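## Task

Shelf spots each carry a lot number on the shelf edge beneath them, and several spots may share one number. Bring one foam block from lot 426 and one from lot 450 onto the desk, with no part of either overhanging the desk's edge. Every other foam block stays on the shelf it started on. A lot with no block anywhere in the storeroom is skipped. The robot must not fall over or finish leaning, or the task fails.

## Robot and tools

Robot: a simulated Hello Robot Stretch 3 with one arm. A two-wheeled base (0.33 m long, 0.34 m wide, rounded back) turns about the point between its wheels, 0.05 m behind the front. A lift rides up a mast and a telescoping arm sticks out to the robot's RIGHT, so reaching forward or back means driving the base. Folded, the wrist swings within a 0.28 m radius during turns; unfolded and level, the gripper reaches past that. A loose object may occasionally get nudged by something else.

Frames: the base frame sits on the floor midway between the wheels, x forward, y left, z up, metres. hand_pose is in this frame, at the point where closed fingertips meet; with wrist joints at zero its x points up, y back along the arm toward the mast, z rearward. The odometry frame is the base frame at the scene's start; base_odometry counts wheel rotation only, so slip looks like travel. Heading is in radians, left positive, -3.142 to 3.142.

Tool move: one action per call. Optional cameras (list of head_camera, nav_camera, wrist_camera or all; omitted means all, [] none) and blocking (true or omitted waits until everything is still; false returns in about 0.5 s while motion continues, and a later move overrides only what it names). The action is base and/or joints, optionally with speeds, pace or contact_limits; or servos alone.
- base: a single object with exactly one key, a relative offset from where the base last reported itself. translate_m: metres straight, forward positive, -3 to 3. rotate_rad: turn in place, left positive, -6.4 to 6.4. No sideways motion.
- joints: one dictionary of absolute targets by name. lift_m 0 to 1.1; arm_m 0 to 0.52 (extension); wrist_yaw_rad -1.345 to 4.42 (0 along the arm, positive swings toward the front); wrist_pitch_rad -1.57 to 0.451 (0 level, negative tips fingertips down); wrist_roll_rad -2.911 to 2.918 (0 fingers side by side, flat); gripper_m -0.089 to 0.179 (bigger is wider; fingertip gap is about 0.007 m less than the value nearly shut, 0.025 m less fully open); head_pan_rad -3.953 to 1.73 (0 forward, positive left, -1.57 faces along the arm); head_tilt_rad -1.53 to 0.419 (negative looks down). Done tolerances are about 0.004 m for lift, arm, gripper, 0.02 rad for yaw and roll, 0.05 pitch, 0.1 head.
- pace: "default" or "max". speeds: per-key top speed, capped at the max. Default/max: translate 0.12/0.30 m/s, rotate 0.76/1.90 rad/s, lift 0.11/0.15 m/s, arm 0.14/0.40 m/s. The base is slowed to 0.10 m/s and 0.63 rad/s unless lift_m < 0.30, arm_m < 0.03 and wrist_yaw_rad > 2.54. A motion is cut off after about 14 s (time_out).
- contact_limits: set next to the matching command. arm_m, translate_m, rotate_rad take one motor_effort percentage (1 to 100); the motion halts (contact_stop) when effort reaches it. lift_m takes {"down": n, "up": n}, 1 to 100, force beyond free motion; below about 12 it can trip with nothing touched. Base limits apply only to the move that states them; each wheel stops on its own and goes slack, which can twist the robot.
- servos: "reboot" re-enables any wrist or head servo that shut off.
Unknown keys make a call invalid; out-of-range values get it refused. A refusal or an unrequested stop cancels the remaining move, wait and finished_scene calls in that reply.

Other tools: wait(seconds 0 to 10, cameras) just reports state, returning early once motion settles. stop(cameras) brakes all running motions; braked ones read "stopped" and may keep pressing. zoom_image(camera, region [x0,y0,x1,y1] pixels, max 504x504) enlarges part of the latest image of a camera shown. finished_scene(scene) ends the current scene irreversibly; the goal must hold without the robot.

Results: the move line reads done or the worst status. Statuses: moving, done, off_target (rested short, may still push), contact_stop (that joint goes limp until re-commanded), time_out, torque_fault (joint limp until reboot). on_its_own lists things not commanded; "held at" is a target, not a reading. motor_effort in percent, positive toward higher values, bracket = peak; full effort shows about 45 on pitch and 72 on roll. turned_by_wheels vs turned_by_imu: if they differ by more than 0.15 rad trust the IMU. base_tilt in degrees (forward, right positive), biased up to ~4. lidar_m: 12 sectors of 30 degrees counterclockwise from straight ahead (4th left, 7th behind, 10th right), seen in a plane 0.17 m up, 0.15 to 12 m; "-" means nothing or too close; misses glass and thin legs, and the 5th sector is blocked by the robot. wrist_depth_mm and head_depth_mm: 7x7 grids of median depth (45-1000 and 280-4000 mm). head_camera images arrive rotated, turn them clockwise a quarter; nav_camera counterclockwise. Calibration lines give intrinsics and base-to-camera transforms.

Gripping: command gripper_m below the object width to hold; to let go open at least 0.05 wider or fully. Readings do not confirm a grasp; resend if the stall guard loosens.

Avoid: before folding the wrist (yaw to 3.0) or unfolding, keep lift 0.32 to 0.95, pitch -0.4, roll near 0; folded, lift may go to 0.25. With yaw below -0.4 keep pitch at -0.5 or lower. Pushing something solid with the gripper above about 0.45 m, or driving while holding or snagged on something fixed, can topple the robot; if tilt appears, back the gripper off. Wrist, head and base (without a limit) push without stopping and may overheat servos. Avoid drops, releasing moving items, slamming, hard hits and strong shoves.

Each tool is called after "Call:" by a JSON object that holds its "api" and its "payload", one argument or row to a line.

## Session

Call:
{"api": "move", "payload": {
  "cameras": ["head_camera", "nav_camera"]
}}

Scene clock: 0.00 s.
base_odometry: x=+0.000 y=+0.000 heading=+0.000
turned_by_wheels: +0.000
turned_by_imu: +0.000
base_tilt: forward=-0.4 right=-1.1
lidar_m: 0.85 0.77 0.78 0.96 1.18 1.17 1.57 1.48 1.13 1.38 3.09 1.31
head_depth_mm: 1628 2082 1363 1355 1345 1333 1320 / 1646 1263 1202 1194 1186 1177 1169 / 1653 1078 1069 1065 1057 1046 1041 / 1590 971 965 961 951 949 944 / 1470 888 878 874 872 868 868 / 828 813 810 804 800 796 794 / 756 752 750 744 740 738 734
base_status: not commanded
joint_positions: lift_m=+0.306 arm_m=+0.001 wrist_yaw_rad=+2.853 wrist_pitch_rad=-0.337 wrist_roll_rad=+0.000 gripper_m=+0.037 head_pan_rad=+0.000 head_tilt_rad=-0.004
joint_status: not commanded
measured_speeds: all 0
motor_effort: left_wheel=+0.0 right_wheel=+0.8 lift_m=+26.8 arm_m=-5.6 wrist_yaw_rad=-1.4 wrist_pitch_rad=+2.0 wrist_roll_rad=+0.0 gripper_m=+0.4 head_pan_rad=-0.4 head_tilt_rad=+7.6
hand_pose: x=+0.0453 y=+0.0786 z=+0.3376 quat_wxyz=(+0.218, +0.707, +0.017, +0.673) (m; base frame)
wrist_depth_mm: 133 - - - - - - / 136 - - - - - - / 145 - - - - - - / 156 186 872 868 813 - - / 169 181 727 674 666 685 660 / 573 193 126 561 129 573 572 / 499 205 314 500 480 491 494
pictures: head_camera (sideways), nav_camera (sideways)
camera_calibration:
head_camera: T_world_to_cam=[[0.0485605, -0.046266, -0.997748, 1.31414], [0.0559629, 0.997483, -0.04353, 0.0560171], [0.997251, -0.0537231, 0.0510275, -0.116971], [0, 0, 0, 1]] pos_world=[0.0496992, -0.00136005, 1.31959]
nav_camera: T_world_to_cam=[[-0.0226504, 0.0170442, 0.999598, -1.25824], [0.00971052, -0.999804, 0.0172677, 0.0275849], [0.999696, 0.0100977, 0.0224804, -0.0821518], [0, 0, 0, 1]] pos_world=[0.0533594, 0.0498547, 1.25911]

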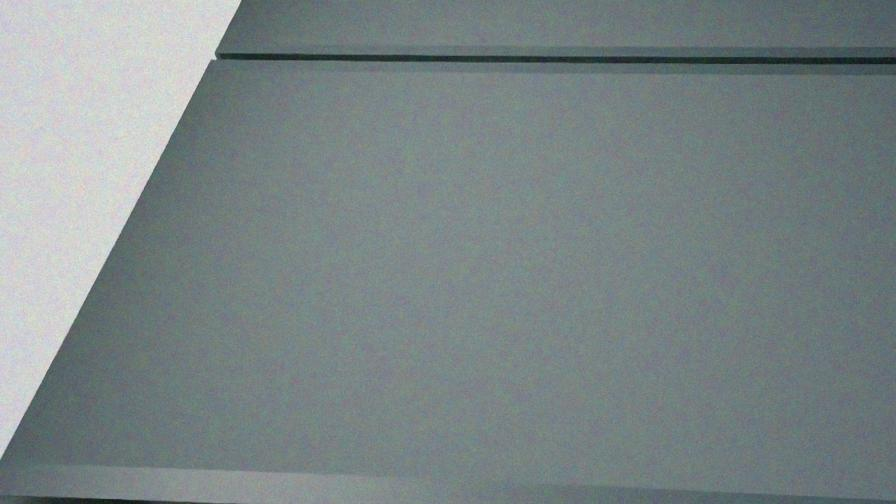

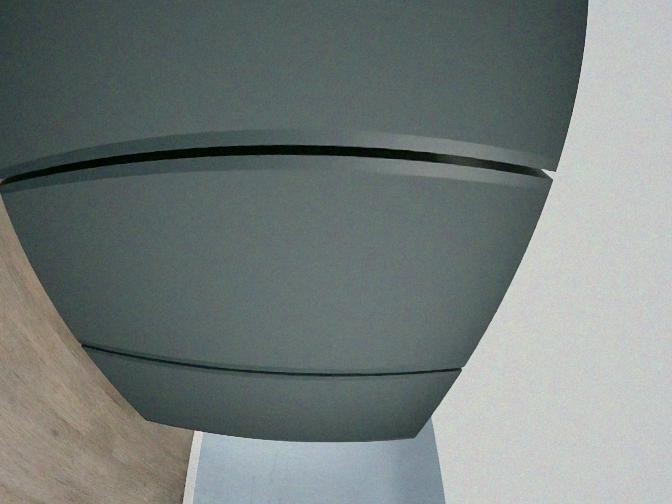

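Call:
{"api": "move", "payload": {
  "joints": {"head_pan_rad": -1.57, "head_tilt_rad": -0.35},
  "cameras": ["head_camera", "nav_camera"]
}}

Call:
{"api": "move", "payload": {
  "joints": {"head_pan_rad": -3.14},
  "cameras": ["head_camera", "nav_camera"]
}}

Call:
{"api": "move", "payload": {
  "joints": {"head_pan_rad": 1.57},
  "cameras": ["head_camera", "nav_camera"]
}}

Scene clock: 7.50 s.
move: done
base_odometry: x=+0.000 y=+0.000 heading=+0.000
turned_by_wheels: +0.000
turned_by_imu: +0.000
base_tilt: forward=-0.4 right=-1.2
lidar_m: 0.84 0.77 0.78 0.96 1.18 1.16 1.58 1.48 1.13 1.37 3.09 1.31
head_depth_mm: 1479 1522 1580 1628 1227 985 1319 / 1619 1682 1738 1762 1213 984 1481 / 1772 1851 1928 1921 1195 1736 1467 / 1982 2058 2170 1976 1341 1796 1475 / 2241 2342 2490 1939 2201 1884 1456 / 2546 2746 2932 1938 2526 1842 1451 / 2794 2933 3085 3140 2569 1845 1453
base_status: not commanded
joint_positions: lift_m=+0.306 arm_m=+0.001 wrist_yaw_rad=+2.853 wrist_pitch_rad=-0.337 wrist_roll_rad=+0.000 gripper_m=+0.037 head_pan_rad=-1.607 head_tilt_rad=-0.352
joint_status: all done
measured_speeds: all 0
motor_effort: left_wheel=+0.0(0.8) right_wheel=+0.7(0.9) lift_m=+26.7(27.1) arm_m=-12.4(13.0) wrist_yaw_rad=-0.6(1.9) wrist_pitch_rad=+2.1(2.1) wrist_roll_rad=+0.0(0.3) gripper_m=+0.5(0.9) head_pan_rad=+3.7(4.8) head_tilt_rad=-2.8(9.8)
hand_pose: x=+0.0453 y=+0.0786 z=+0.3376 quat_wxyz=(+0.218, +0.707, +0.017, +0.673) (m; base frame)
wrist_depth_mm: 133 - - - - - - / 136 - - - - - - / 145 - - - - - - / 156 186 865 870 828 - - / 169 180 727 669 661 699 658 / 577 193 126 560 128 579 572 / 501 205 314 496 487 493 491
pictures: head_camera (sideways), nav_camera (sideways)
camera_calibration:
head_camera: T_world_to_cam=[[-0.0356271, 0.296189, -0.954465, 1.25791], [0.995466, -0.073769, -0.0600496, 0.0717368], [-0.0881959, -0.952276, -0.292218, 0.336401], [0, 0, 0, 1]] pos_world=[0.00307349, -0.0469421, 1.30324]
nav_camera: T_world_to_cam=[[0.00547801, -0.320099, 0.947368, -1.19004], [-0.999696, 0.0210201, 0.0128829, 0.0394612], [-0.0240376, -0.947151, -0.319886, 0.369687], [0, 0, 0, 1]] pos_world=[0.0548546, -0.0316108, 1.24516]

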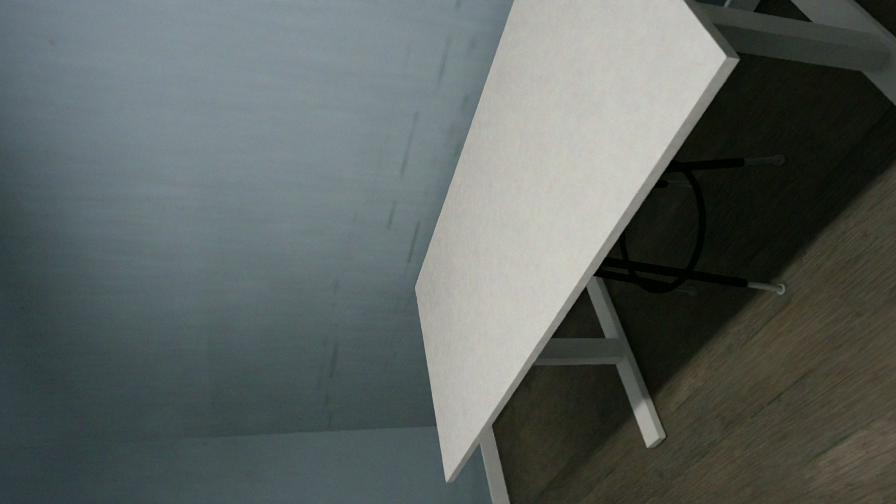

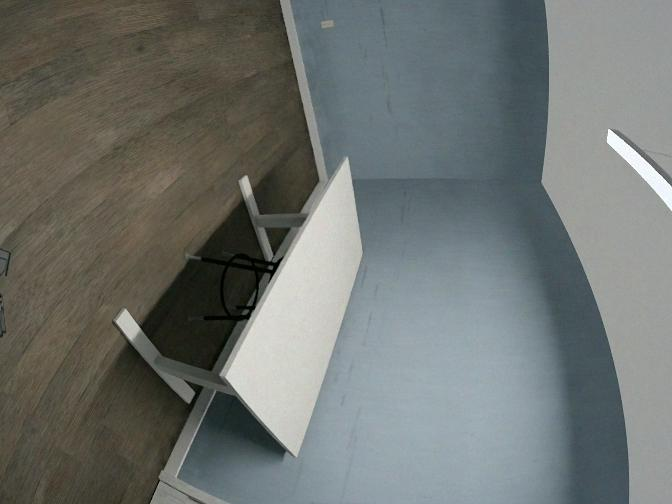

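Scene clock: 9.80 s.
move: done
base_odometry: x=+0.000 y=+0.000 heading=+0.000
turned_by_wheels: +0.000
turned_by_imu: +0.000
base_tilt: forward=-0.4 right=-1.2
lidar_m: 0.84 0.77 0.78 0.96 1.18 1.16 1.57 1.49 1.13 1.38 3.09 1.31
head_depth_mm: 1542 1586 1696 1723 1602 1739 1439 / 1405 1500 1635 1745 1779 1805 1481 / 1810 1873 1582 1671 1741 1783 1470 / 1686 1780 1889 2028 2169 1855 1467 / 1540 1634 1727 1841 1953 1869 1461 / 1418 1494 1569 1668 1762 1792 1455 / 1315 1399 1463 1534 1633 1711 1454
base_status: not commanded
joint_positions: lift_m=+0.306 arm_m=+0.001 wrist_yaw_rad=+2.853 wrist_pitch_rad=-0.337 wrist_roll_rad=+0.000 gripper_m=+0.037 head_pan_rad=-3.148 head_tilt_rad=-0.352
joint_status: all done
measured_speeds: translate_m=+0.000 rotate_rad=+0.000 lift_m=+0.000 arm_m=+0.000 wrist_yaw_rad=+0.000 wrist_pitch_rad=+0.000 wrist_roll_rad=+0.000 head_pan_rad=+0.024 head_tilt_rad=+0.000
motor_effort: left_wheel=-0.3(0.6) right_wheel=+0.3(1.5) lift_m=+26.9(27.4) arm_m=-11.9(12.9) wrist_yaw_rad=-1.4(2.2) wrist_pitch_rad=+2.1(2.1) wrist_roll_rad=+0.0(0.3) gripper_m=+0.1(1.2) head_pan_rad=+3.4(5.0) head_tilt_rad=+1.0(2.9)
hand_pose: x=+0.0453 y=+0.0786 z=+0.3376 quat_wxyz=(+0.218, +0.707, +0.017, +0.673) (m; base frame)
wrist_depth_mm: 133 - - - - - - / 136 - - - - - - / 145 - - - - - - / 155 186 886 865 826 - - / 170 181 723 670 668 689 661 / 578 193 126 555 129 573 579 / 503 205 313 495 481 489 493
pictures: head_camera (sideways), nav_camera (sideways)
camera_calibration:
head_camera: T_world_to_cam=[[0.295012, 0.0443645, -0.954463, 1.25587], [-0.0442618, -0.997215, -0.0600324, 0.0780971], [-0.954468, 0.0599566, -0.292227, 0.341772], [0, 0, 0, 1]] pos_world=[-0.0408302, 0.00167206, 1.30324]
nav_camera: T_world_to_cam=[[-0.319798, -0.0149531, 0.947368, -1.18803], [-0.00848808, 0.999881, 0.0129167, 0.0334254], [-0.947448, -0.00391059, -0.319887, 0.375394], [0, 0, 0, 1]] pos_world=[-0.0239806, -0.0497182, 1.24516]

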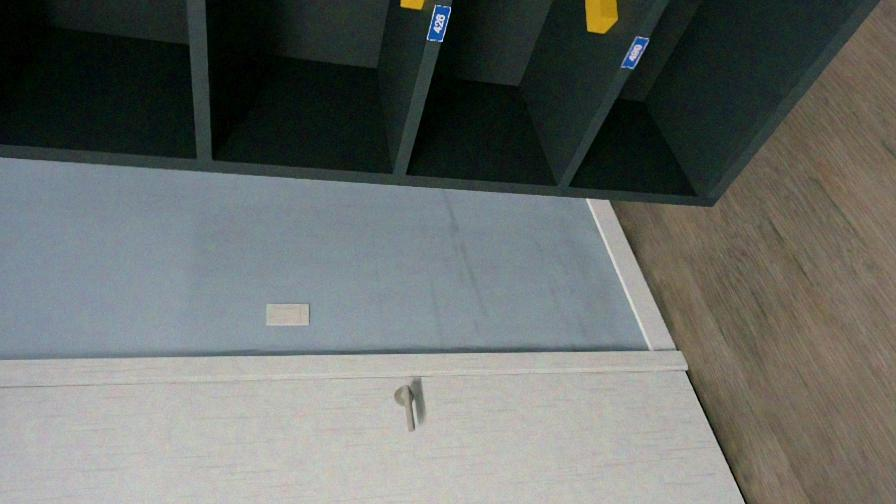

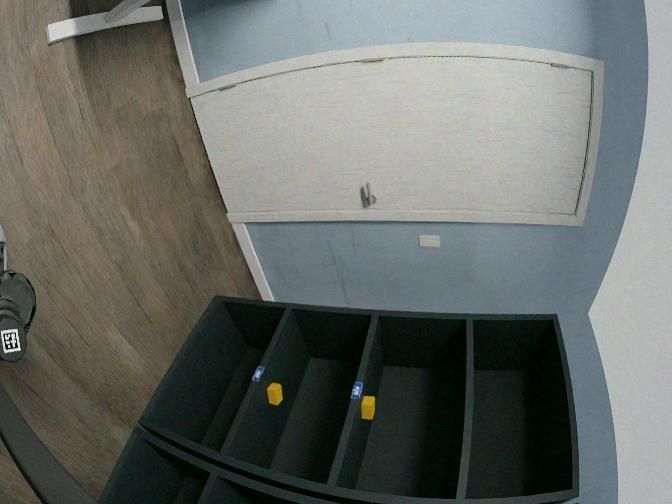

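Scene clock: 13.30 s.
move: done
base_odometry: x=+0.000 y=+0.000 heading=+0.000
turned_by_wheels: +0.000
turned_by_imu: +0.000
base_tilt: forward=-0.1 right=-1.3
lidar_m: 0.85 0.77 0.78 0.96 1.17 1.16 1.57 1.48 1.13 1.37 3.09 1.31
head_depth_mm: 756 784 808 838 871 908 947 / 832 866 899 936 974 1017 1065 / 923 966 1012 1061 1106 1177 1223 / 1039 1092 1146 1203 1274 1352 1383 / 1151 1215 1290 1370 1468 1580 1468 / 1268 1320 1445 1475 1528 1687 1452 / 1412 1471 1563 1623 1522 1675 1402
base_status: not commanded
joint_positions: lift_m=+0.306 arm_m=+0.001 wrist_yaw_rad=+2.853 wrist_pitch_rad=-0.337 wrist_roll_rad=+0.000 gripper_m=+0.037 head_pan_rad=+1.578 head_tilt_rad=-0.351
joint_status: all done
measured_speeds: translate_m=+0.000 rotate_rad=+0.000 lift_m=+0.000 arm_m=+0.000 wrist_yaw_rad=+0.000 wrist_pitch_rad=+0.000 wrist_roll_rad=+0.000 head_pan_rad=-0.024 head_tilt_rad=+0.000
motor_effort: left_wheel=-0.1(0.9) right_wheel=-0.3(1.3) lift_m=+25.7(27.0) arm_m=-11.7(12.9) wrist_yaw_rad=-0.2(1.6) wrist_pitch_rad=+2.1(2.2) wrist_roll_rad=-0.1(0.3) gripper_m=+0.7(1.0) head_pan_rad=-3.2(6.1) head_tilt_rad=+5.4(5.4)
hand_pose: x=+0.0453 y=+0.0786 z=+0.3376 quat_wxyz=(+0.218, +0.707, +0.017, +0.673) (m; base frame)
wrist_depth_mm: 134 - - - - - - / 136 - - - - - - / 145 - - - - - - / 155 186 869 874 826 - - / 169 180 733 672 663 684 661 / 570 193 126 563 129 578 570 / 504 204 316 496 482 493 486
pictures: head_camera (sideways), nav_camera (sideways)
camera_calibration:
head_camera: T_world_to_cam=[[0.048541, -0.293929, -0.954594, 1.25755], [-0.997739, 0.0302073, -0.060036, 0.0838514], [0.046482, 0.95535, -0.291798, 0.33503], [0, 0, 0, 1]] pos_world=[0.00704633, 0.0470257, 1.30324]
nav_camera: T_world_to_cam=[[-0.0194588, 0.319148, 0.947505, -1.19004], [0.999661, 0.0225911, 0.0129206, 0.0272297], [-0.0172816, 0.947435, -0.31948, 0.369175], [0, 0, 0, 1]] pos_world=[-0.0439972, 0.0294133, 1.24516]

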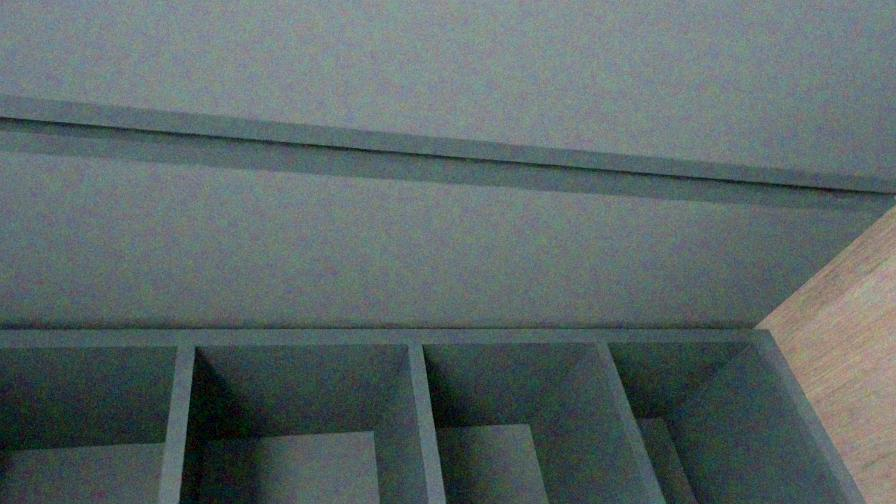

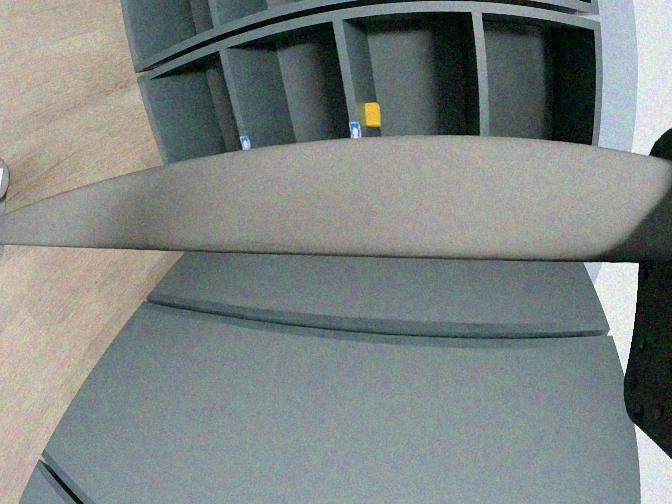

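Call:
{"api": "move", "payload": {
  "joints": {"head_pan_rad": 2.0, "head_tilt_rad": -0.35},
  "cameras": []
}}

Call:
{"api": "move", "payload": {
  "joints": {"head_pan_rad": -3.6, "head_tilt_rad": -0.35},
  "cameras": ["head_camera", "nav_camera"]
}}

Call:
{"api": "zoom_image", "payload": {
  "camera": "head_camera",
  "region": [400, 0, 896, 500]
}}

"joints": head_pan_rad = 2.0 is out of range -3.953 to 1.73
Scene clock: 25.70 s.
base_odometry: x=+0.000 y=+0.000 heading=+0.000
turned_by_wheels: +0.000
turned_by_imu: +0.000
base_tilt: forward=-0.3 right=-1.3
lidar_m: 0.84 0.77 0.78 0.96 1.17 1.16 1.58 1.48 1.13 1.37 3.09 1.31
head_depth_mm: 752 779 804 834 866 900 943 / 827 855 890 926 967 1011 1062 / 919 957 999 1052 1099 1159 1217 / 1032 1080 1129 1197 1258 1331 1388 / 1147 1212 1279 1362 1450 1549 1461 / 1242 1297 1426 1448 1539 1676 1451 / 1405 1465 1560 1625 1520 1663 1408
base_status: not commanded
joint_positions: lift_m=+0.306 arm_m=+0.001 wrist_yaw_rad=+2.853 wrist_pitch_rad=-0.337 wrist_roll_rad=+0.000 gripper_m=+0.037 head_pan_rad=+1.570 head_tilt_rad=-0.350
joint_status: all done
measured_speeds: all 0
motor_effort: left_wheel=-0.5(0.9) right_wheel=+1.0(1.3) lift_m=+26.0(27.0) arm_m=-12.1(12.9) wrist_yaw_rad=-0.6(1.6) wrist_pitch_rad=+2.1(2.2) wrist_roll_rad=-0.1(0.3) gripper_m=+0.5(1.0) head_pan_rad=-2.9(6.1) head_tilt_rad=+5.0(5.4)
hand_pose: x=+0.0453 y=+0.0786 z=+0.3376 quat_wxyz=(+0.218, +0.707, +0.017, +0.673) (m; base frame)
wrist_depth_mm: 133 - - - - - - / 136 - - - - - - / 144 - - - - - - / 155 186 857 861 819 - - / 170 180 734 674 662 687 659 / 575 193 126 559 128 576 573 / 504 205 315 499 476 490 489
pictures: none

not run: a call was refused earlier in this reply.

Scaled by 1.008 from the camera's 896x504 image, which has a finer 1280x720 frame.

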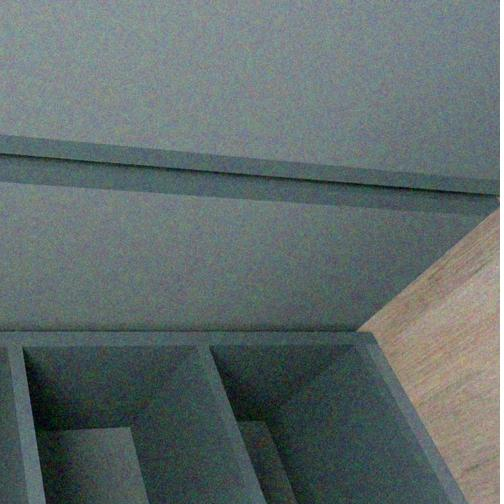

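Call:
{"api": "move", "payload": {
  "joints": {"head_pan_rad": -3.6, "head_tilt_rad": -0.35},
  "cameras": ["head_camera", "nav_camera"]
}}

Call:
{"api": "zoom_image", "payload": {
  "camera": "head_camera",
  "region": [400, 0, 896, 260]
}}

Call:
{"api": "zoom_image", "payload": {
  "camera": "head_camera",
  "region": [400, 244, 896, 504]
}}

Scene clock: 34.40 s.
move: done
base_odometry: x=+0.000 y=+0.000 heading=+0.000
turned_by_wheels: +0.000
turned_by_imu: +0.000
base_tilt: forward=-0.3 right=-1.2
lidar_m: 0.85 0.77 0.78 0.96 1.17 1.16 1.57 1.48 1.13 1.38 3.09 1.31
head_depth_mm: 965 1045 1310 1266 1537 1601 1405 / 1382 1304 1216 1170 1238 1320 1380 / 1443 1492 1598 1660 1567 1706 1434 / 1514 1563 1673 1746 1564 1768 1478 / 1583 1640 1735 1865 1652 1772 1468 / 1531 1572 1678 1718 1749 1745 1456 / 1333 1387 1482 1593 1691 1747 1449
base_status: not commanded
joint_positions: lift_m=+0.306 arm_m=+0.001 wrist_yaw_rad=+2.853 wrist_pitch_rad=-0.337 wrist_roll_rad=+0.000 gripper_m=+0.037 head_pan_rad=-3.608 head_tilt_rad=-0.350
joint_status: all done
measured_speeds: translate_m=+0.000 rotate_rad=+0.000 lift_m=+0.000 arm_m=+0.000 wrist_yaw_rad=+0.000 wrist_pitch_rad=+0.000 wrist_roll_rad=+0.000 head_pan_rad=+0.024 head_tilt_rad=+0.000
motor_effort: left_wheel=-0.3(0.6) right_wheel=+0.1(1.2) lift_m=+25.9(27.1) arm_m=-12.2(12.7) wrist_yaw_rad=-0.6(1.8) wrist_pitch_rad=+2.0(2.2) wrist_roll_rad=-0.1(0.4) gripper_m=+0.3(1.2) head_pan_rad=+3.2(6.7) head_tilt_rad=+4.1(10.3)
hand_pose: x=+0.0453 y=+0.0786 z=+0.3376 quat_wxyz=(+0.218, +0.707, +0.017, +0.673) (m; base frame)
wrist_depth_mm: 133 - - - - - - / 136 - - - - - - / 145 - - - - - - / 155 186 870 866 837 - - / 170 181 728 662 661 688 660 / 573 192 126 560 129 572 568 / 504 204 314 495 482 490 491
pictures: head_camera (sideways), nav_camera (sideways)
camera_calibration:
head_camera: T_world_to_cam=[[0.282215, -0.0903895, -0.955083, 1.25677], [-0.482724, -0.873718, -0.0599499, 0.0806387], [-0.829055, 0.477961, -0.29021, 0.338356], [0, 0, 0, 1]] pos_world=[-0.0352369, 0.0223331, 1.30335]
nav_camera: T_world_to_cam=[[-0.291467, 0.12779, 0.948007, -1.18902], [0.436467, 0.899627, 0.0129243, 0.030671], [-0.851201, 0.417541, -0.317988, 0.372245], [0, 0, 0, 1]] pos_world=[-0.043091, -0.0310752, 1.24517]

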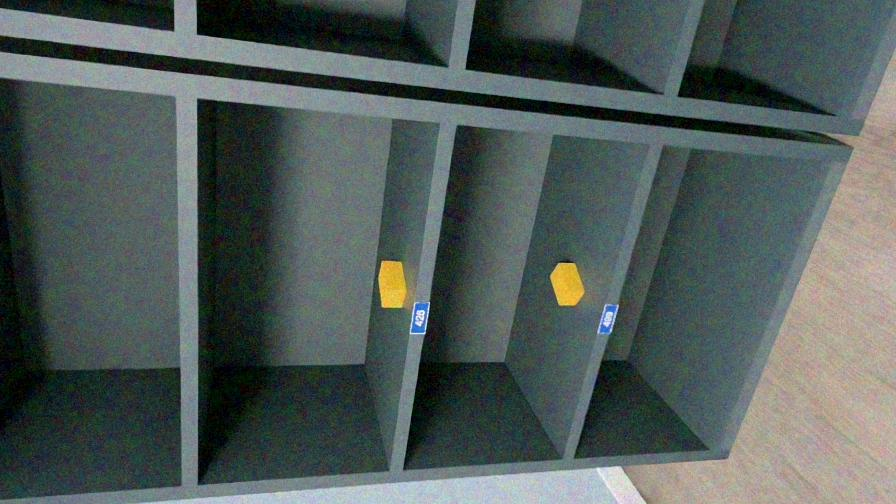

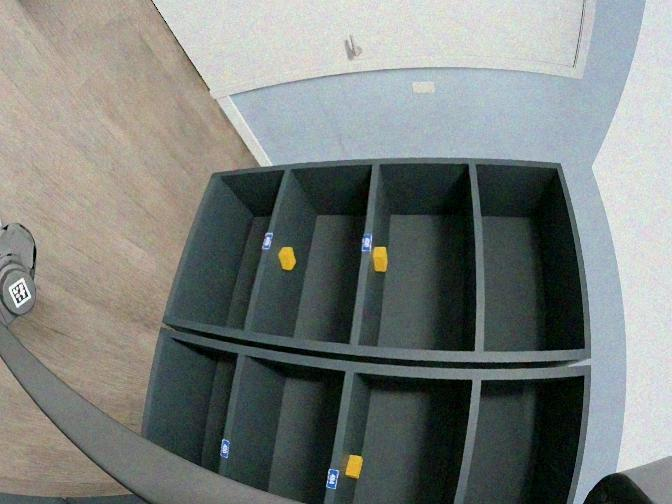

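Scaled by 1.016 from the camera's 896x504 image, which has a finer 1280x720 frame.

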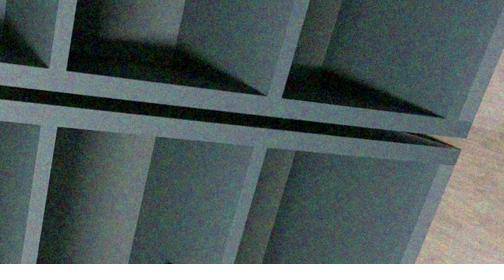

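Scaled by 1.016 from the camera's 896x504 image, which has a finer 1280x720 frame.

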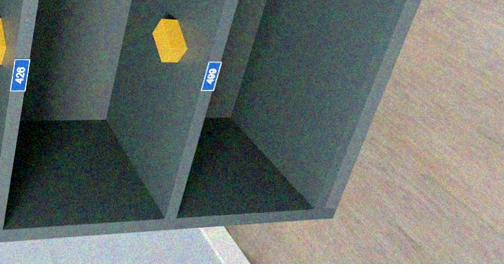

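Call:
{"api": "zoom_image", "payload": {
  "camera": "head_camera",
  "region": [370, 240, 470, 350]
}}

Call:
{"api": "zoom_image", "payload": {
  "camera": "head_camera",
  "region": [540, 250, 640, 350]
}}

Call:
{"api": "zoom_image", "payload": {
  "camera": "nav_camera",
  "region": [200, 420, 400, 504]
}}

Scaled by 4.582 from the camera's 896x504 image, which has a finer 1280x720 frame.

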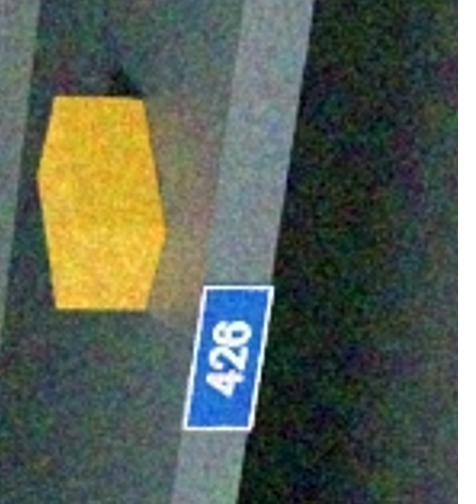

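Scaled by 5.040 from the camera's 896x504 image, which has a finer 1280x720 frame.

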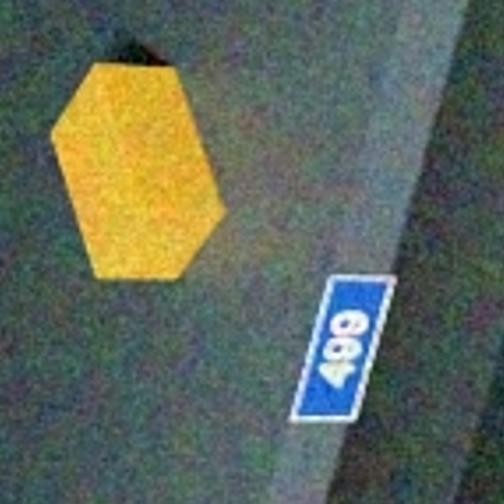

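Scaled by 2.520 from the camera's 672x504 image, which has a finer 792x594 frame.

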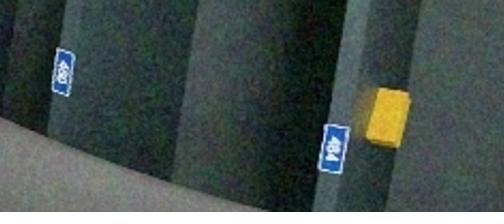

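Call:
{"api": "move", "payload": {
  "joints": {"head_pan_rad": -3.95, "head_tilt_rad": -0.4},
  "cameras": ["head_camera", "nav_camera"]
}}

Call:
{"api": "zoom_image", "payload": {
  "camera": "nav_camera",
  "region": [180, 300, 400, 460]
}}

Scene clock: 45.23 s.
move: done
base_odometry: x=+0.000 y=+0.000 heading=+0.000
turned_by_wheels: +0.000
turned_by_imu: +0.000
base_tilt: forward=-0.3 right=-1.2
lidar_m: 0.85 0.77 0.78 0.96 1.17 1.16 1.57 1.48 1.13 1.37 3.10 1.31
head_depth_mm: - - - - - - - / - - - - - - - / 1353 1437 1533 1649 1611 - - / 1336 1294 1496 1633 1440 1648 1406 / 996 1059 1134 1230 1356 1516 1402 / 1376 1472 1541 1678 1491 1656 1401 / 1389 1479 1555 1693 1491 1659 1395
base_status: not commanded
joint_positions: lift_m=+0.306 arm_m=+0.001 wrist_yaw_rad=+2.853 wrist_pitch_rad=-0.337 wrist_roll_rad=+0.000 gripper_m=+0.037 head_pan_rad=-3.954 head_tilt_rad=-0.396
joint_status: all done
measured_speeds: all 0
motor_effort: left_wheel=-0.1(0.7) right_wheel=+0.0(1.1) lift_m=+26.9(26.9) arm_m=-12.3(12.5) wrist_yaw_rad=+0.4(1.3) wrist_pitch_rad=+2.1(2.1) wrist_roll_rad=+0.0(0.3) gripper_m=+0.5(0.9) head_pan_rad=-2.2(4.3) head_tilt_rad=-3.9(7.2)
hand_pose: x=+0.0453 y=+0.0786 z=+0.3376 quat_wxyz=(+0.218, +0.707, +0.017, +0.673) (m; base frame)
wrist_depth_mm: 133 - - - - - - / 136 - - - - - - / 145 - - - - - - / 156 186 872 870 825 - - / 169 181 726 672 661 685 661 / 568 192 126 564 129 574 573 / 512 205 313 494 480 493 490
pictures: head_camera (sideways), nav_camera (sideways)
camera_calibration:
head_camera: T_world_to_cam=[[0.264804, -0.212116, -0.940684, 1.2381], [-0.748066, -0.660761, -0.0615856, 0.0843639], [-0.608504, 0.720001, -0.333649, 0.393559], [0, 0, 0, 1]] pos_world=[-0.0252625, 0.0350032, 1.30117]
nav_camera: T_world_to_cam=[[-0.260631, 0.250175, 0.932461, -1.16889], [0.714907, 0.699113, 0.0122536, 0.0298669], [-0.64883, 0.669816, -0.361062, 0.427163], [0, 0, 0, 1]] pos_world=[-0.0488455, -0.0145728, 1.24381]

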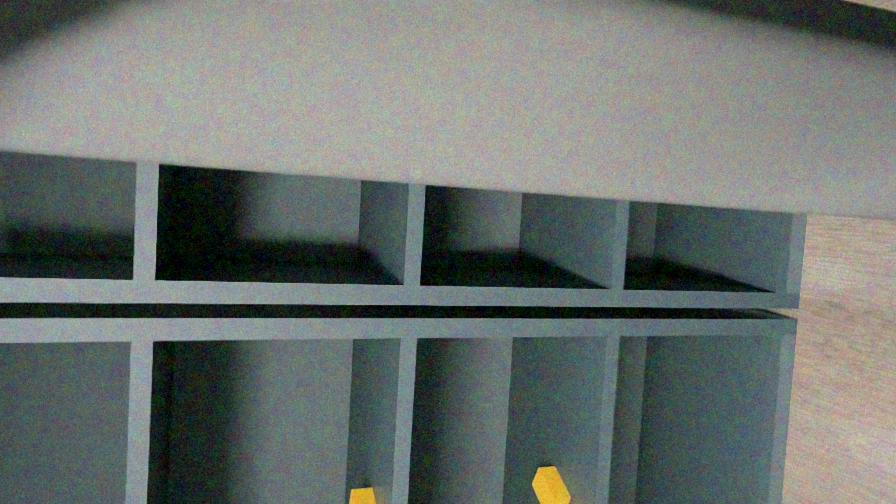

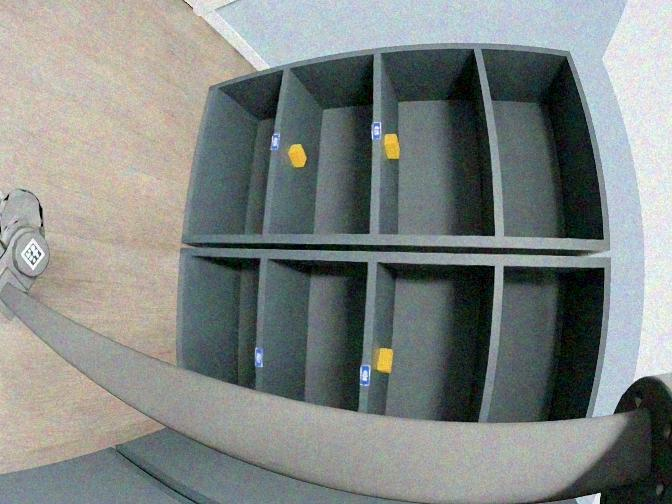

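Scaled by 2.291 from the camera's 672x504 image, which has a finer 792x594 frame.

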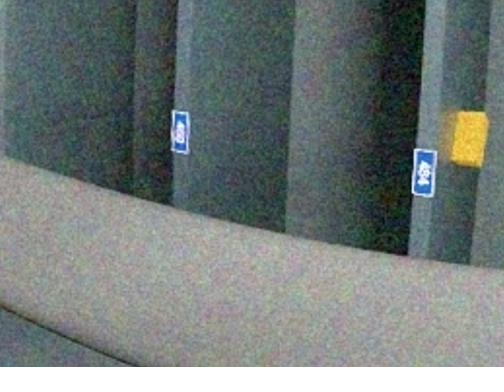

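Call:
{"api": "move", "payload": {
  "base": {"translate_m": -0.81},
  "cameras": []
}}

Call:
{"api": "move", "payload": {
  "base": {"rotate_rad": -2.49},
  "joints": {"lift_m": 0.8, "head_pan_rad": -1.57, "head_tilt_rad": -0.35},
  "cameras": ["head_camera", "nav_camera"]
}}

Scene clock: 115.80 s.
move: done
base_odometry: x=-0.810 y=+0.000 heading=+0.000
turned_by_wheels: +0.000
turned_by_imu: +0.000
base_tilt: forward=-0.3 right=-1.1
lidar_m: 1.53 1.40 1.41 0.77 1.00 0.79 0.94 0.86 0.87 1.06 1.05 2.37
head_depth_mm: - - - - - - - / - - - - - - - / 680 979 1050 800 1205 - - / 694 991 1054 915 1228 1051 917 / 607 999 1061 908 1233 1048 909 / 623 1003 1071 899 1232 1043 911 / 643 990 1047 886 1099 1018 1071
base_status: done
joint_positions: lift_m=+0.306 arm_m=+0.001 wrist_yaw_rad=+2.853 wrist_pitch_rad=-0.337 wrist_roll_rad=+0.000 gripper_m=+0.037 head_pan_rad=-3.950 head_tilt_rad=-0.400
joint_status: not commanded
measured_speeds: all 0
motor_effort: left_wheel=-7.4(11.3) right_wheel=-3.2(13.2) lift_m=+26.2(27.3) arm_m=-12.0(12.7) wrist_yaw_rad=+0.4(1.8) wrist_pitch_rad=+2.1(2.2) wrist_roll_rad=-0.3(0.4) gripper_m=+0.7(1.1) head_pan_rad=+3.2(4.1) head_tilt_rad=-1.5(4.1)
hand_pose: x=+0.0453 y=+0.0786 z=+0.3376 quat_wxyz=(+0.218, +0.707, +0.017, +0.673) (m; base frame)
wrist_depth_mm: 134 - - - - - - / 136 - - - - - - / 144 172 - - - - - / 156 167 858 864 870 834 844 / 167 180 735 666 664 687 683 / 576 193 126 569 128 570 570 / 504 204 315 498 480 497 490
pictures: none
No camera images: "cameras" was empty.

Scene clock: 121.13 s.
move: done
base_odometry: x=-0.810 y=+0.000 heading=-2.490
turned_by_wheels: -2.490
turned_by_imu: -2.450
base_tilt: forward=-0.3 right=-1.1
lidar_m: 0.86 0.90 1.05 1.81 1.99 1.45 1.40 1.45 0.77 1.11 0.79 0.89
head_depth_mm: 934 933 1044 1027 805 1054 886 / 920 966 1049 1079 795 1131 885 / 922 985 1050 1086 787 1131 876 / 921 984 1045 1079 761 1114 874 / 917 984 1038 1062 769 1113 867 / 915 980 1043 1049 762 1109 865 / 908 982 1041 1029 753 1103 865
base_status: done
joint_positions: lift_m=+0.800 arm_m=+0.001 wrist_yaw_rad=+2.853 wrist_pitch_rad=-0.338 wrist_roll_rad=+0.000 gripper_m=+0.037 head_pan_rad=-1.570 head_tilt_rad=-0.350
joint_status: all done
measured_speeds: all 0
motor_effort: left_wheel=+8.2(12.4) right_wheel=-10.2(13.6) lift_m=+29.4(32.5) arm_m=-12.1(13.2) wrist_yaw_rad=+0.8(2.1) wrist_pitch_rad=+2.1(2.2) wrist_roll_rad=+0.1(0.3) gripper_m=+0.6(1.0) head_pan_rad=-3.1(5.6) head_tilt_rad=+4.7(8.7)
hand_pose: x=+0.0453 y=+0.0786 z=+0.8311 quat_wxyz=(+0.218, +0.707, +0.018, +0.673) (m; base frame)
wrist_depth_mm: 133 - - - - - - / 136 - - - - - - / 145 - - - - - - / 156 186 - - - - - / 172 180 - - - - - / - 192 126 - 129 - - / - 204 - - - - -
pictures: head_camera (sideways), nav_camera (sideways)
camera_calibration:
head_camera: T_world_to_cam=[[-0.0465364, 0.292747, -0.955057, 1.25874], [0.997519, -0.0369343, -0.0599267, 0.0715421], [-0.0528177, -0.955476, -0.290302, 0.333775], [0, 0, 0, 1]] pos_world=[0.00484171, -0.0469345, 1.30335]
nav_camera: T_world_to_cam=[[0.0173251, -0.317863, 0.947978, -1.19087], [-0.999789, -0.0159345, 0.0129291, 0.0394729], [0.0109959, -0.948003, -0.318072, 0.367089], [0, 0, 0, 1]] pos_world=[0.05606, -0.029902, 1.24517]

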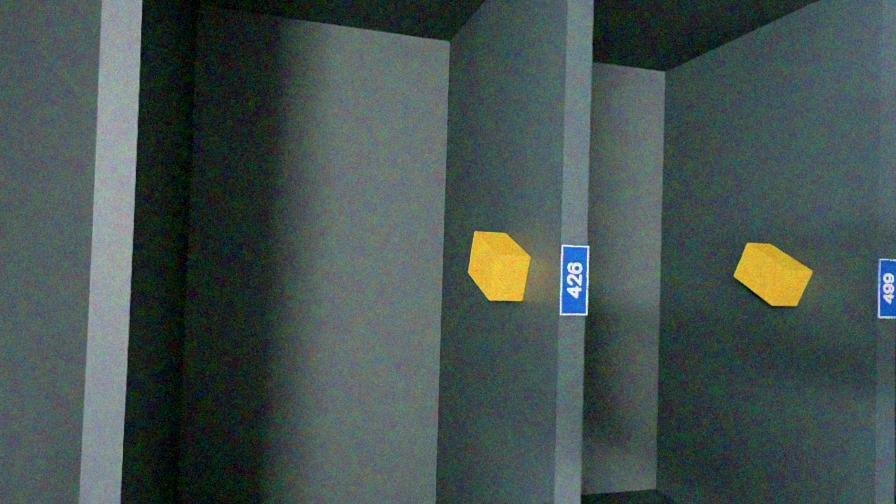

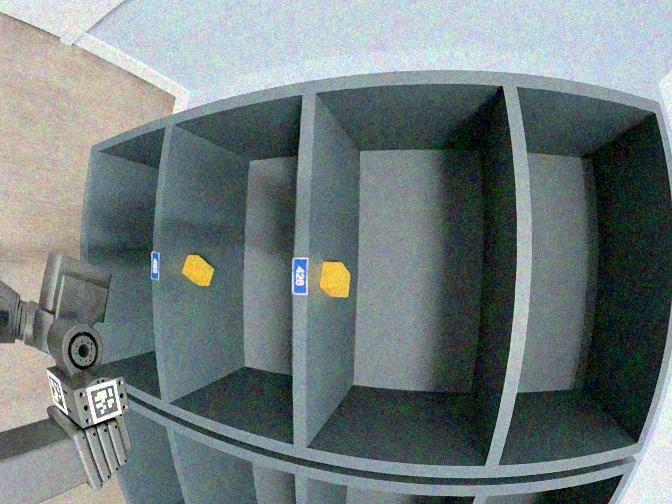

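Call:
{"api": "move", "payload": {
  "base": {"rotate_rad": 0.028},
  "joints": {"lift_m": 0.9, "wrist_pitch_rad": -0.4, "gripper_m": 0.05},
  "cameras": []
}}

Call:
{"api": "move", "payload": {
  "joints": {"wrist_yaw_rad": 0.0},
  "cameras": []
}}

Call:
{"api": "move", "payload": {
  "joints": {"wrist_pitch_rad": -0.2, "gripper_m": 0.179, "lift_m": 0.95, "head_tilt_rad": -0.5},
  "cameras": ["head_camera", "wrist_camera"]
}}

Scene clock: 153.57 s.
move: done
base_odometry: x=-0.810 y=+0.000 heading=-2.462
turned_by_wheels: +0.028
turned_by_imu: +0.027
base_tilt: forward=-0.3 right=-1.2
lidar_m: 0.86 0.90 1.05 1.53 1.93 1.44 1.40 1.46 0.77 1.11 0.78 0.89
head_depth_mm: 920 934 1039 1043 754 1059 888 / 917 963 1044 1075 793 1136 882 / 919 983 1040 1076 787 1125 876 / 918 985 1048 1073 760 1124 873 / 923 992 1043 1067 772 1113 870 / 924 989 1045 1051 763 1104 866 / 919 991 1050 1032 756 1102 865
base_status: done
joint_positions: lift_m=+0.900 arm_m=+0.001 wrist_yaw_rad=+2.853 wrist_pitch_rad=-0.413 wrist_roll_rad=+0.000 gripper_m=+0.050 head_pan_rad=-1.570 head_tilt_rad=-0.350
joint_status: all done
measured_speeds: all 0
motor_effort: left_wheel=-8.2(8.7) right_wheel=+9.0(9.3) lift_m=+28.2(31.6) arm_m=-11.3(12.2) wrist_yaw_rad=-0.5(1.8) wrist_pitch_rad=+1.9(4.6) wrist_roll_rad=+0.0(0.3) gripper_m=+0.9(57.6) head_pan_rad=-3.4(3.7) head_tilt_rad=+4.2(5.4)
hand_pose: x=+0.0428 y=+0.0702 z=+0.9139 quat_wxyz=(+0.243, +0.705, +0.044, +0.664) (m; base frame)
wrist_depth_mm: 133 - - - - - - / 138 - - - - - - / 150 - - - - - - / 163 183 - - - - - / - 190 - - - - - / - 207 126 - 125 - - / - 99 - - - - -
pictures: none
No camera images: "cameras" was empty.

Scene clock: 156.00 s.
move: done
base_odometry: x=-0.810 y=+0.000 heading=-2.462
turned_by_wheels: +0.000
turned_by_imu: +0.000
base_tilt: forward=-0.3 right=-1.3
lidar_m: 0.87 0.91 1.04 1.53 1.93 1.44 1.40 1.46 0.77 1.11 0.79 0.89
head_depth_mm: 915 933 1040 1043 750 1060 889 / 920 967 1043 1075 796 1134 883 / 920 989 1039 1074 787 1126 906 / 919 984 1043 1075 758 1115 902 / 921 985 1048 1065 770 1111 868 / 922 988 1053 1049 764 1102 864 / 925 992 1051 1037 756 1100 863
base_status: not commanded
joint_positions: lift_m=+0.900 arm_m=+0.001 wrist_yaw_rad=+0.003 wrist_pitch_rad=-0.413 wrist_roll_rad=+0.000 gripper_m=+0.050 head_pan_rad=-1.570 head_tilt_rad=-0.350
joint_status: all done
measured_speeds: all 0
motor_effort: left_wheel=-7.9(8.5) right_wheel=+8.7(9.4) lift_m=+23.8(28.3) arm_m=-11.2(11.7) wrist_yaw_rad=-3.5(6.6) wrist_pitch_rad=+1.9(2.0) wrist_roll_rad=+0.0(0.3) gripper_m=+0.8(1.1) head_pan_rad=-2.9(3.6) head_tilt_rad=+4.6(5.5)
hand_pose: x=-0.0208 y=-0.3706 z=+0.9139 quat_wxyz=(+0.693, +0.146, -0.691, -0.144) (m; base frame)
wrist_depth_mm: - - - 367 - - - / - - - - - 796 - / - - - - - - - / - - - - - 832 - / - - - 697 148 705 - / - - 127 - 124 - - / - 99 - - - - -
pictures: none
No camera images: "cameras" was empty.

Scene clock: 157.83 s.
move: done
base_odometry: x=-0.810 y=+0.000 heading=-2.462
turned_by_wheels: +0.000
turned_by_imu: +0.000
base_tilt: forward=-0.4 right=-1.1
lidar_m: 0.86 0.90 1.04 1.54 1.94 1.44 1.40 1.46 0.77 1.11 0.79 0.89
head_depth_mm: 827 980 1043 792 1133 - - / 851 981 1049 781 1235 934 - / 880 978 1052 773 1244 - - / 909 980 1039 752 1241 - - / 911 985 1049 802 1229 946 1224 / 914 986 1046 794 1211 938 1223 / 915 991 1049 787 1163 962 1186
base_status: not commanded
joint_positions: lift_m=+0.950 arm_m=+0.001 wrist_yaw_rad=+0.003 wrist_pitch_rad=-0.222 wrist_roll_rad=+0.000 gripper_m=+0.179 head_pan_rad=-1.570 head_tilt_rad=-0.500
joint_status: all done
measured_speeds: all 0
motor_effort: left_wheel=-8.1(8.4) right_wheel=+8.6(9.3) lift_m=+23.3(32.0) arm_m=-10.2(11.7) wrist_yaw_rad=-1.7(4.2) wrist_pitch_rad=+3.7(6.4) wrist_roll_rad=-0.2(0.3) gripper_m=+0.8(84.6) head_pan_rad=-3.7(3.7) head_tilt_rad=-3.9(6.6)
hand_pose: x=-0.0208 y=-0.3902 z=+1.0087 quat_wxyz=(+0.703, +0.080, -0.702, -0.078) (m; base frame)
wrist_depth_mm: - - - - - 749 - / - - - - - - - / - - - 423 - - - / - - - - - - - / - 142 - - - 929 - / - 126 - - - - - / - - - - - - 105
pictures: head_camera (sideways), wrist_camera
camera_calibration:
head_camera: T_world_to_cam=[[-0.0465922, 0.431922, -0.900707, 1.1878], [0.997501, -0.0278293, -0.0649444, 0.0780485], [-0.053117, -0.901482, -0.429546, 0.51494], [0, 0, 0, 1]] pos_world=[0.00484069, -0.0466544, 1.29612]
wrist_camera: T_world_to_cam=[[-0.998869, -0.0441068, -0.0177352, -0.0134499], [-0.0020018, 0.411761, -0.91129, 1.11232], [0.0474967, -0.910224, -0.411383, 0.226995], [0, 0, 0, 1]] pos_world=[-0.0219896, -0.251987, 1.10679]

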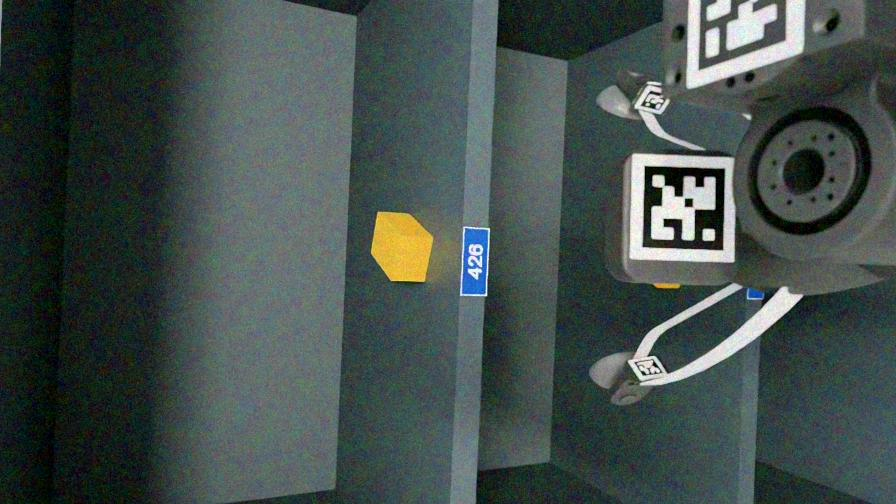

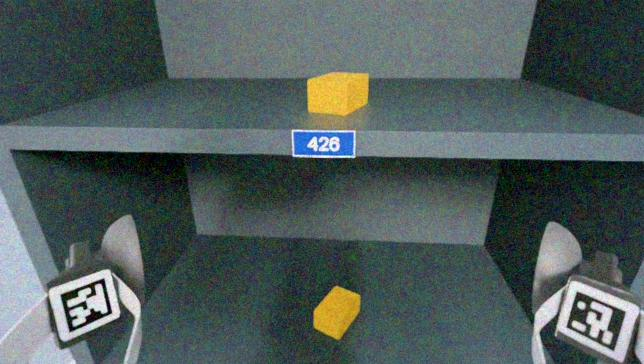

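Call:
{"api": "zoom_image", "payload": {
  "camera": "wrist_camera",
  "region": [260, 40, 420, 160]
}}

Call:
{"api": "zoom_image", "payload": {
  "camera": "head_camera",
  "region": [330, 190, 500, 310]
}}

Scaled by 3.150.

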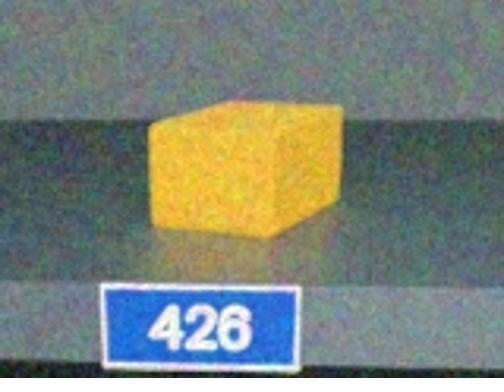

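Scaled by 2.965 from the camera's 896x504 image, which has a finer 1280x720 frame.

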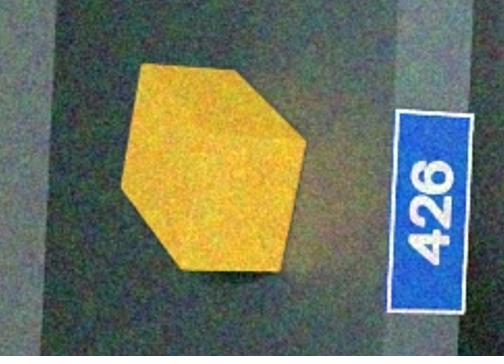

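Call:
{"api": "move", "payload": {
  "base": {"translate_m": 0.096},
  "joints": {"wrist_yaw_rad": -0.36, "lift_m": 0.98},
  "cameras": []
}}

Call:
{"api": "move", "payload": {
  "joints": {"arm_m": 0.3},
  "cameras": ["head_camera", "wrist_camera"]
}}

Scene clock: 211.30 s.
move: done
base_odometry: x=-0.885 y=-0.060 heading=-2.462
turned_by_wheels: +0.000
turned_by_imu: +0.000
base_tilt: forward=-0.3 right=-1.3
lidar_m: 0.77 0.80 1.01 1.78 2.06 1.54 1.49 1.54 0.83 1.11 0.74 0.79
head_depth_mm: 830 977 1052 789 1259 - - / 858 977 1051 779 1255 - - / 890 981 1047 756 1249 - - / 909 987 1043 763 1128 982 1224 / 913 986 1048 806 1220 976 1226 / 915 989 1052 794 1209 963 1219 / 833 902 913 787 974 932 1047
base_status: done
joint_positions: lift_m=+0.980 arm_m=+0.001 wrist_yaw_rad=-0.357 wrist_pitch_rad=-0.222 wrist_roll_rad=+0.000 gripper_m=+0.179 head_pan_rad=-1.570 head_tilt_rad=-0.500
joint_status: all done
measured_speeds: all 0
motor_effort: left_wheel=+3.4(7.0) right_wheel=+6.7(12.8) lift_m=+28.3(31.7) arm_m=-10.4(10.8) wrist_yaw_rad=-3.9(7.9) wrist_pitch_rad=+3.6(3.7) wrist_roll_rad=+0.1(0.3) gripper_m=+0.9(1.0) head_pan_rad=-2.9(3.1) head_tilt_rad=-4.7(5.6)
hand_pose: x=-0.1070 y=-0.3747 z=+1.0388 quat_wxyz=(+0.678, -0.047, -0.705, -0.202) (m; base frame)
wrist_depth_mm: - - - - 857 - - / - - - - - - - / - - - - - - - / - - 431 - - - - / - 143 - - - - - / - 140 - - 827 - - / - - - - - 740 105
pictures: none
No camera images: "cameras" was empty.

Scene clock: 214.73 s.
move: done
base_odometry: x=-0.885 y=-0.060 heading=-2.462
turned_by_wheels: +0.000
turned_by_imu: +0.000
base_tilt: forward=-0.5 right=-1.2
lidar_m: 0.77 0.81 1.01 1.78 2.06 1.54 1.49 1.53 0.83 1.11 0.74 0.79
head_depth_mm: 833 979 1044 - 1211 966 1212 / 860 981 1028 560 1242 954 1242 / 893 979 417 381 1238 953 1233 / 913 985 1045 424 1230 947 1224 / 914 984 1049 800 1221 975 1221 / 917 989 1051 793 1202 967 1219 / 833 899 916 783 976 930 1038
base_status: not commanded
joint_positions: lift_m=+0.980 arm_m=+0.300 wrist_yaw_rad=-0.357 wrist_pitch_rad=-0.222 wrist_roll_rad=+0.000 gripper_m=+0.179 head_pan_rad=-1.570 head_tilt_rad=-0.500
joint_status: all done
measured_speeds: all 0
motor_effort: left_wheel=+3.5(3.9) right_wheel=+6.6(8.0) lift_m=+26.0(29.1) arm_m=+12.7(14.6) wrist_yaw_rad=-4.2(4.5) wrist_pitch_rad=+3.6(3.7) wrist_roll_rad=-0.1(0.4) gripper_m=+0.2(1.2) head_pan_rad=-2.6(3.0) head_tilt_rad=-4.3(5.1)
hand_pose: x=-0.1071 y=-0.6741 z=+1.0388 quat_wxyz=(+0.678, -0.048, -0.705, -0.202) (m; base frame)
wrist_depth_mm: - - - - - 615 - / - - - - - 638 - / - - - - - - - / - - - - - - - / - 142 - - - - - / - 126 - - - - - / - 165 170 170 178 - 105
pictures: head_camera (sideways), wrist_camera
camera_calibration:
head_camera: T_world_to_cam=[[-0.0465703, 0.432405, -0.900476, 1.18752], [0.997502, -0.0278026, -0.064939, 0.0780427], [-0.0531156, -0.901251, -0.43003, 0.51558], [0, 0, 0, 1]] pos_world=[0.00484076, -0.0466523, 1.29611]
wrist_camera: T_world_to_cam=[[-0.950305, 0.310815, -0.0177268, 0.132856], [0.143108, 0.38556, -0.911517, 1.2547], [-0.276479, -0.868756, -0.41088, -0.0222613], [0, 0, 0, 1]] pos_world=[-0.0594587, -0.544396, 1.13689]

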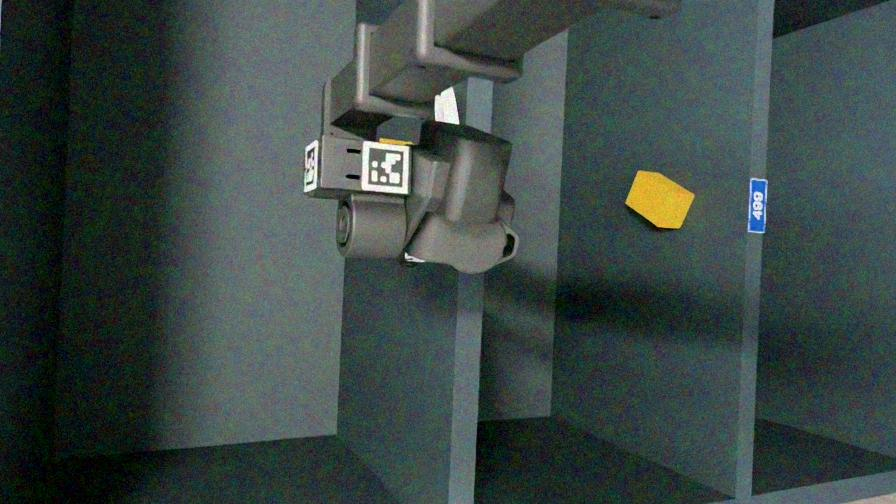

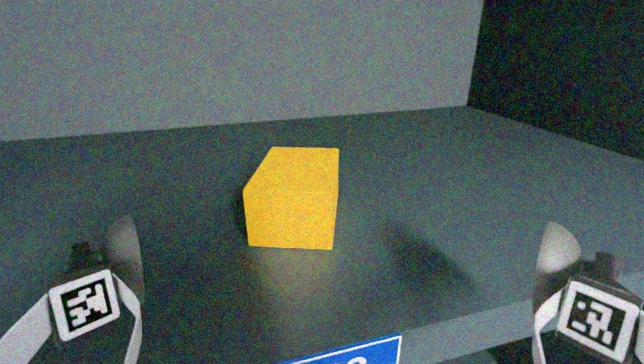

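Call:
{"api": "move", "payload": {
  "joints": {"lift_m": 0.974, "arm_m": 0.36},
  "contact_limits": {"arm_m": 32},
  "cameras": ["wrist_camera"]
}}

Scene clock: 232.53 s.
move: done
base_odometry: x=-0.885 y=-0.060 heading=-2.462
turned_by_wheels: +0.000
turned_by_imu: +0.000
base_tilt: forward=-0.3 right=-1.2
lidar_m: 0.77 0.81 1.01 1.78 2.06 1.54 1.49 1.53 0.82 1.11 0.74 0.79
head_depth_mm: 835 979 1049 - 1204 961 1217 / 861 976 1028 618 1235 960 1245 / 892 983 475 451 1240 951 1236 / 911 988 1032 691 1234 944 1230 / 913 986 1046 800 1226 972 1220 / 917 990 1052 790 1211 967 1222 / 834 900 913 782 973 933 1045
base_status: not commanded
joint_positions: lift_m=+0.974 arm_m=+0.360 wrist_yaw_rad=-0.357 wrist_pitch_rad=-0.222 wrist_roll_rad=+0.000 gripper_m=+0.179 head_pan_rad=-1.570 head_tilt_rad=-0.500
joint_status: all done
measured_speeds: all 0
motor_effort: left_wheel=+3.4(3.9) right_wheel=+6.8(8.0) lift_m=+24.2(27.0) arm_m=+12.9(14.5) wrist_yaw_rad=-3.1(4.4) wrist_pitch_rad=+3.6(3.7) wrist_roll_rad=+0.0(0.3) gripper_m=+0.6(1.0) head_pan_rad=-1.9(2.6) head_tilt_rad=-3.9(4.6)
contact_limits: arm_m 32 (drawing in: default 31, maximum 55; extending or still: default 39, maximum 69)
hand_pose: x=-0.1071 y=-0.7341 z=+1.0328 quat_wxyz=(+0.678, -0.048, -0.705, -0.202) (m; base frame)
wrist_depth_mm: - - - - - 563 - / - - - - - 583 - / - - - - - - - / - - - - - - - / - 142 - 178 - - - / - 126 - 185 - - - / 118 163 163 162 162 162 105
pictures: wrist_camera
camera_calibration:
wrist_camera: T_world_to_cam=[[-0.950305, 0.310815, -0.0177268, 0.151399], [0.143108, 0.38556, -0.911517, 1.27237], [-0.276479, -0.868756, -0.41088, -0.0768519], [0, 0, 0, 1]] pos_world=[-0.0594587, -0.604396, 1.13089]

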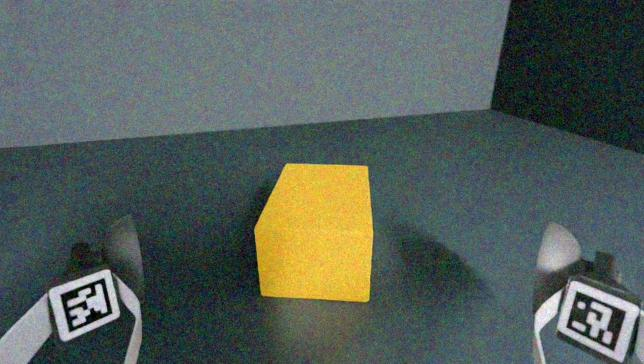

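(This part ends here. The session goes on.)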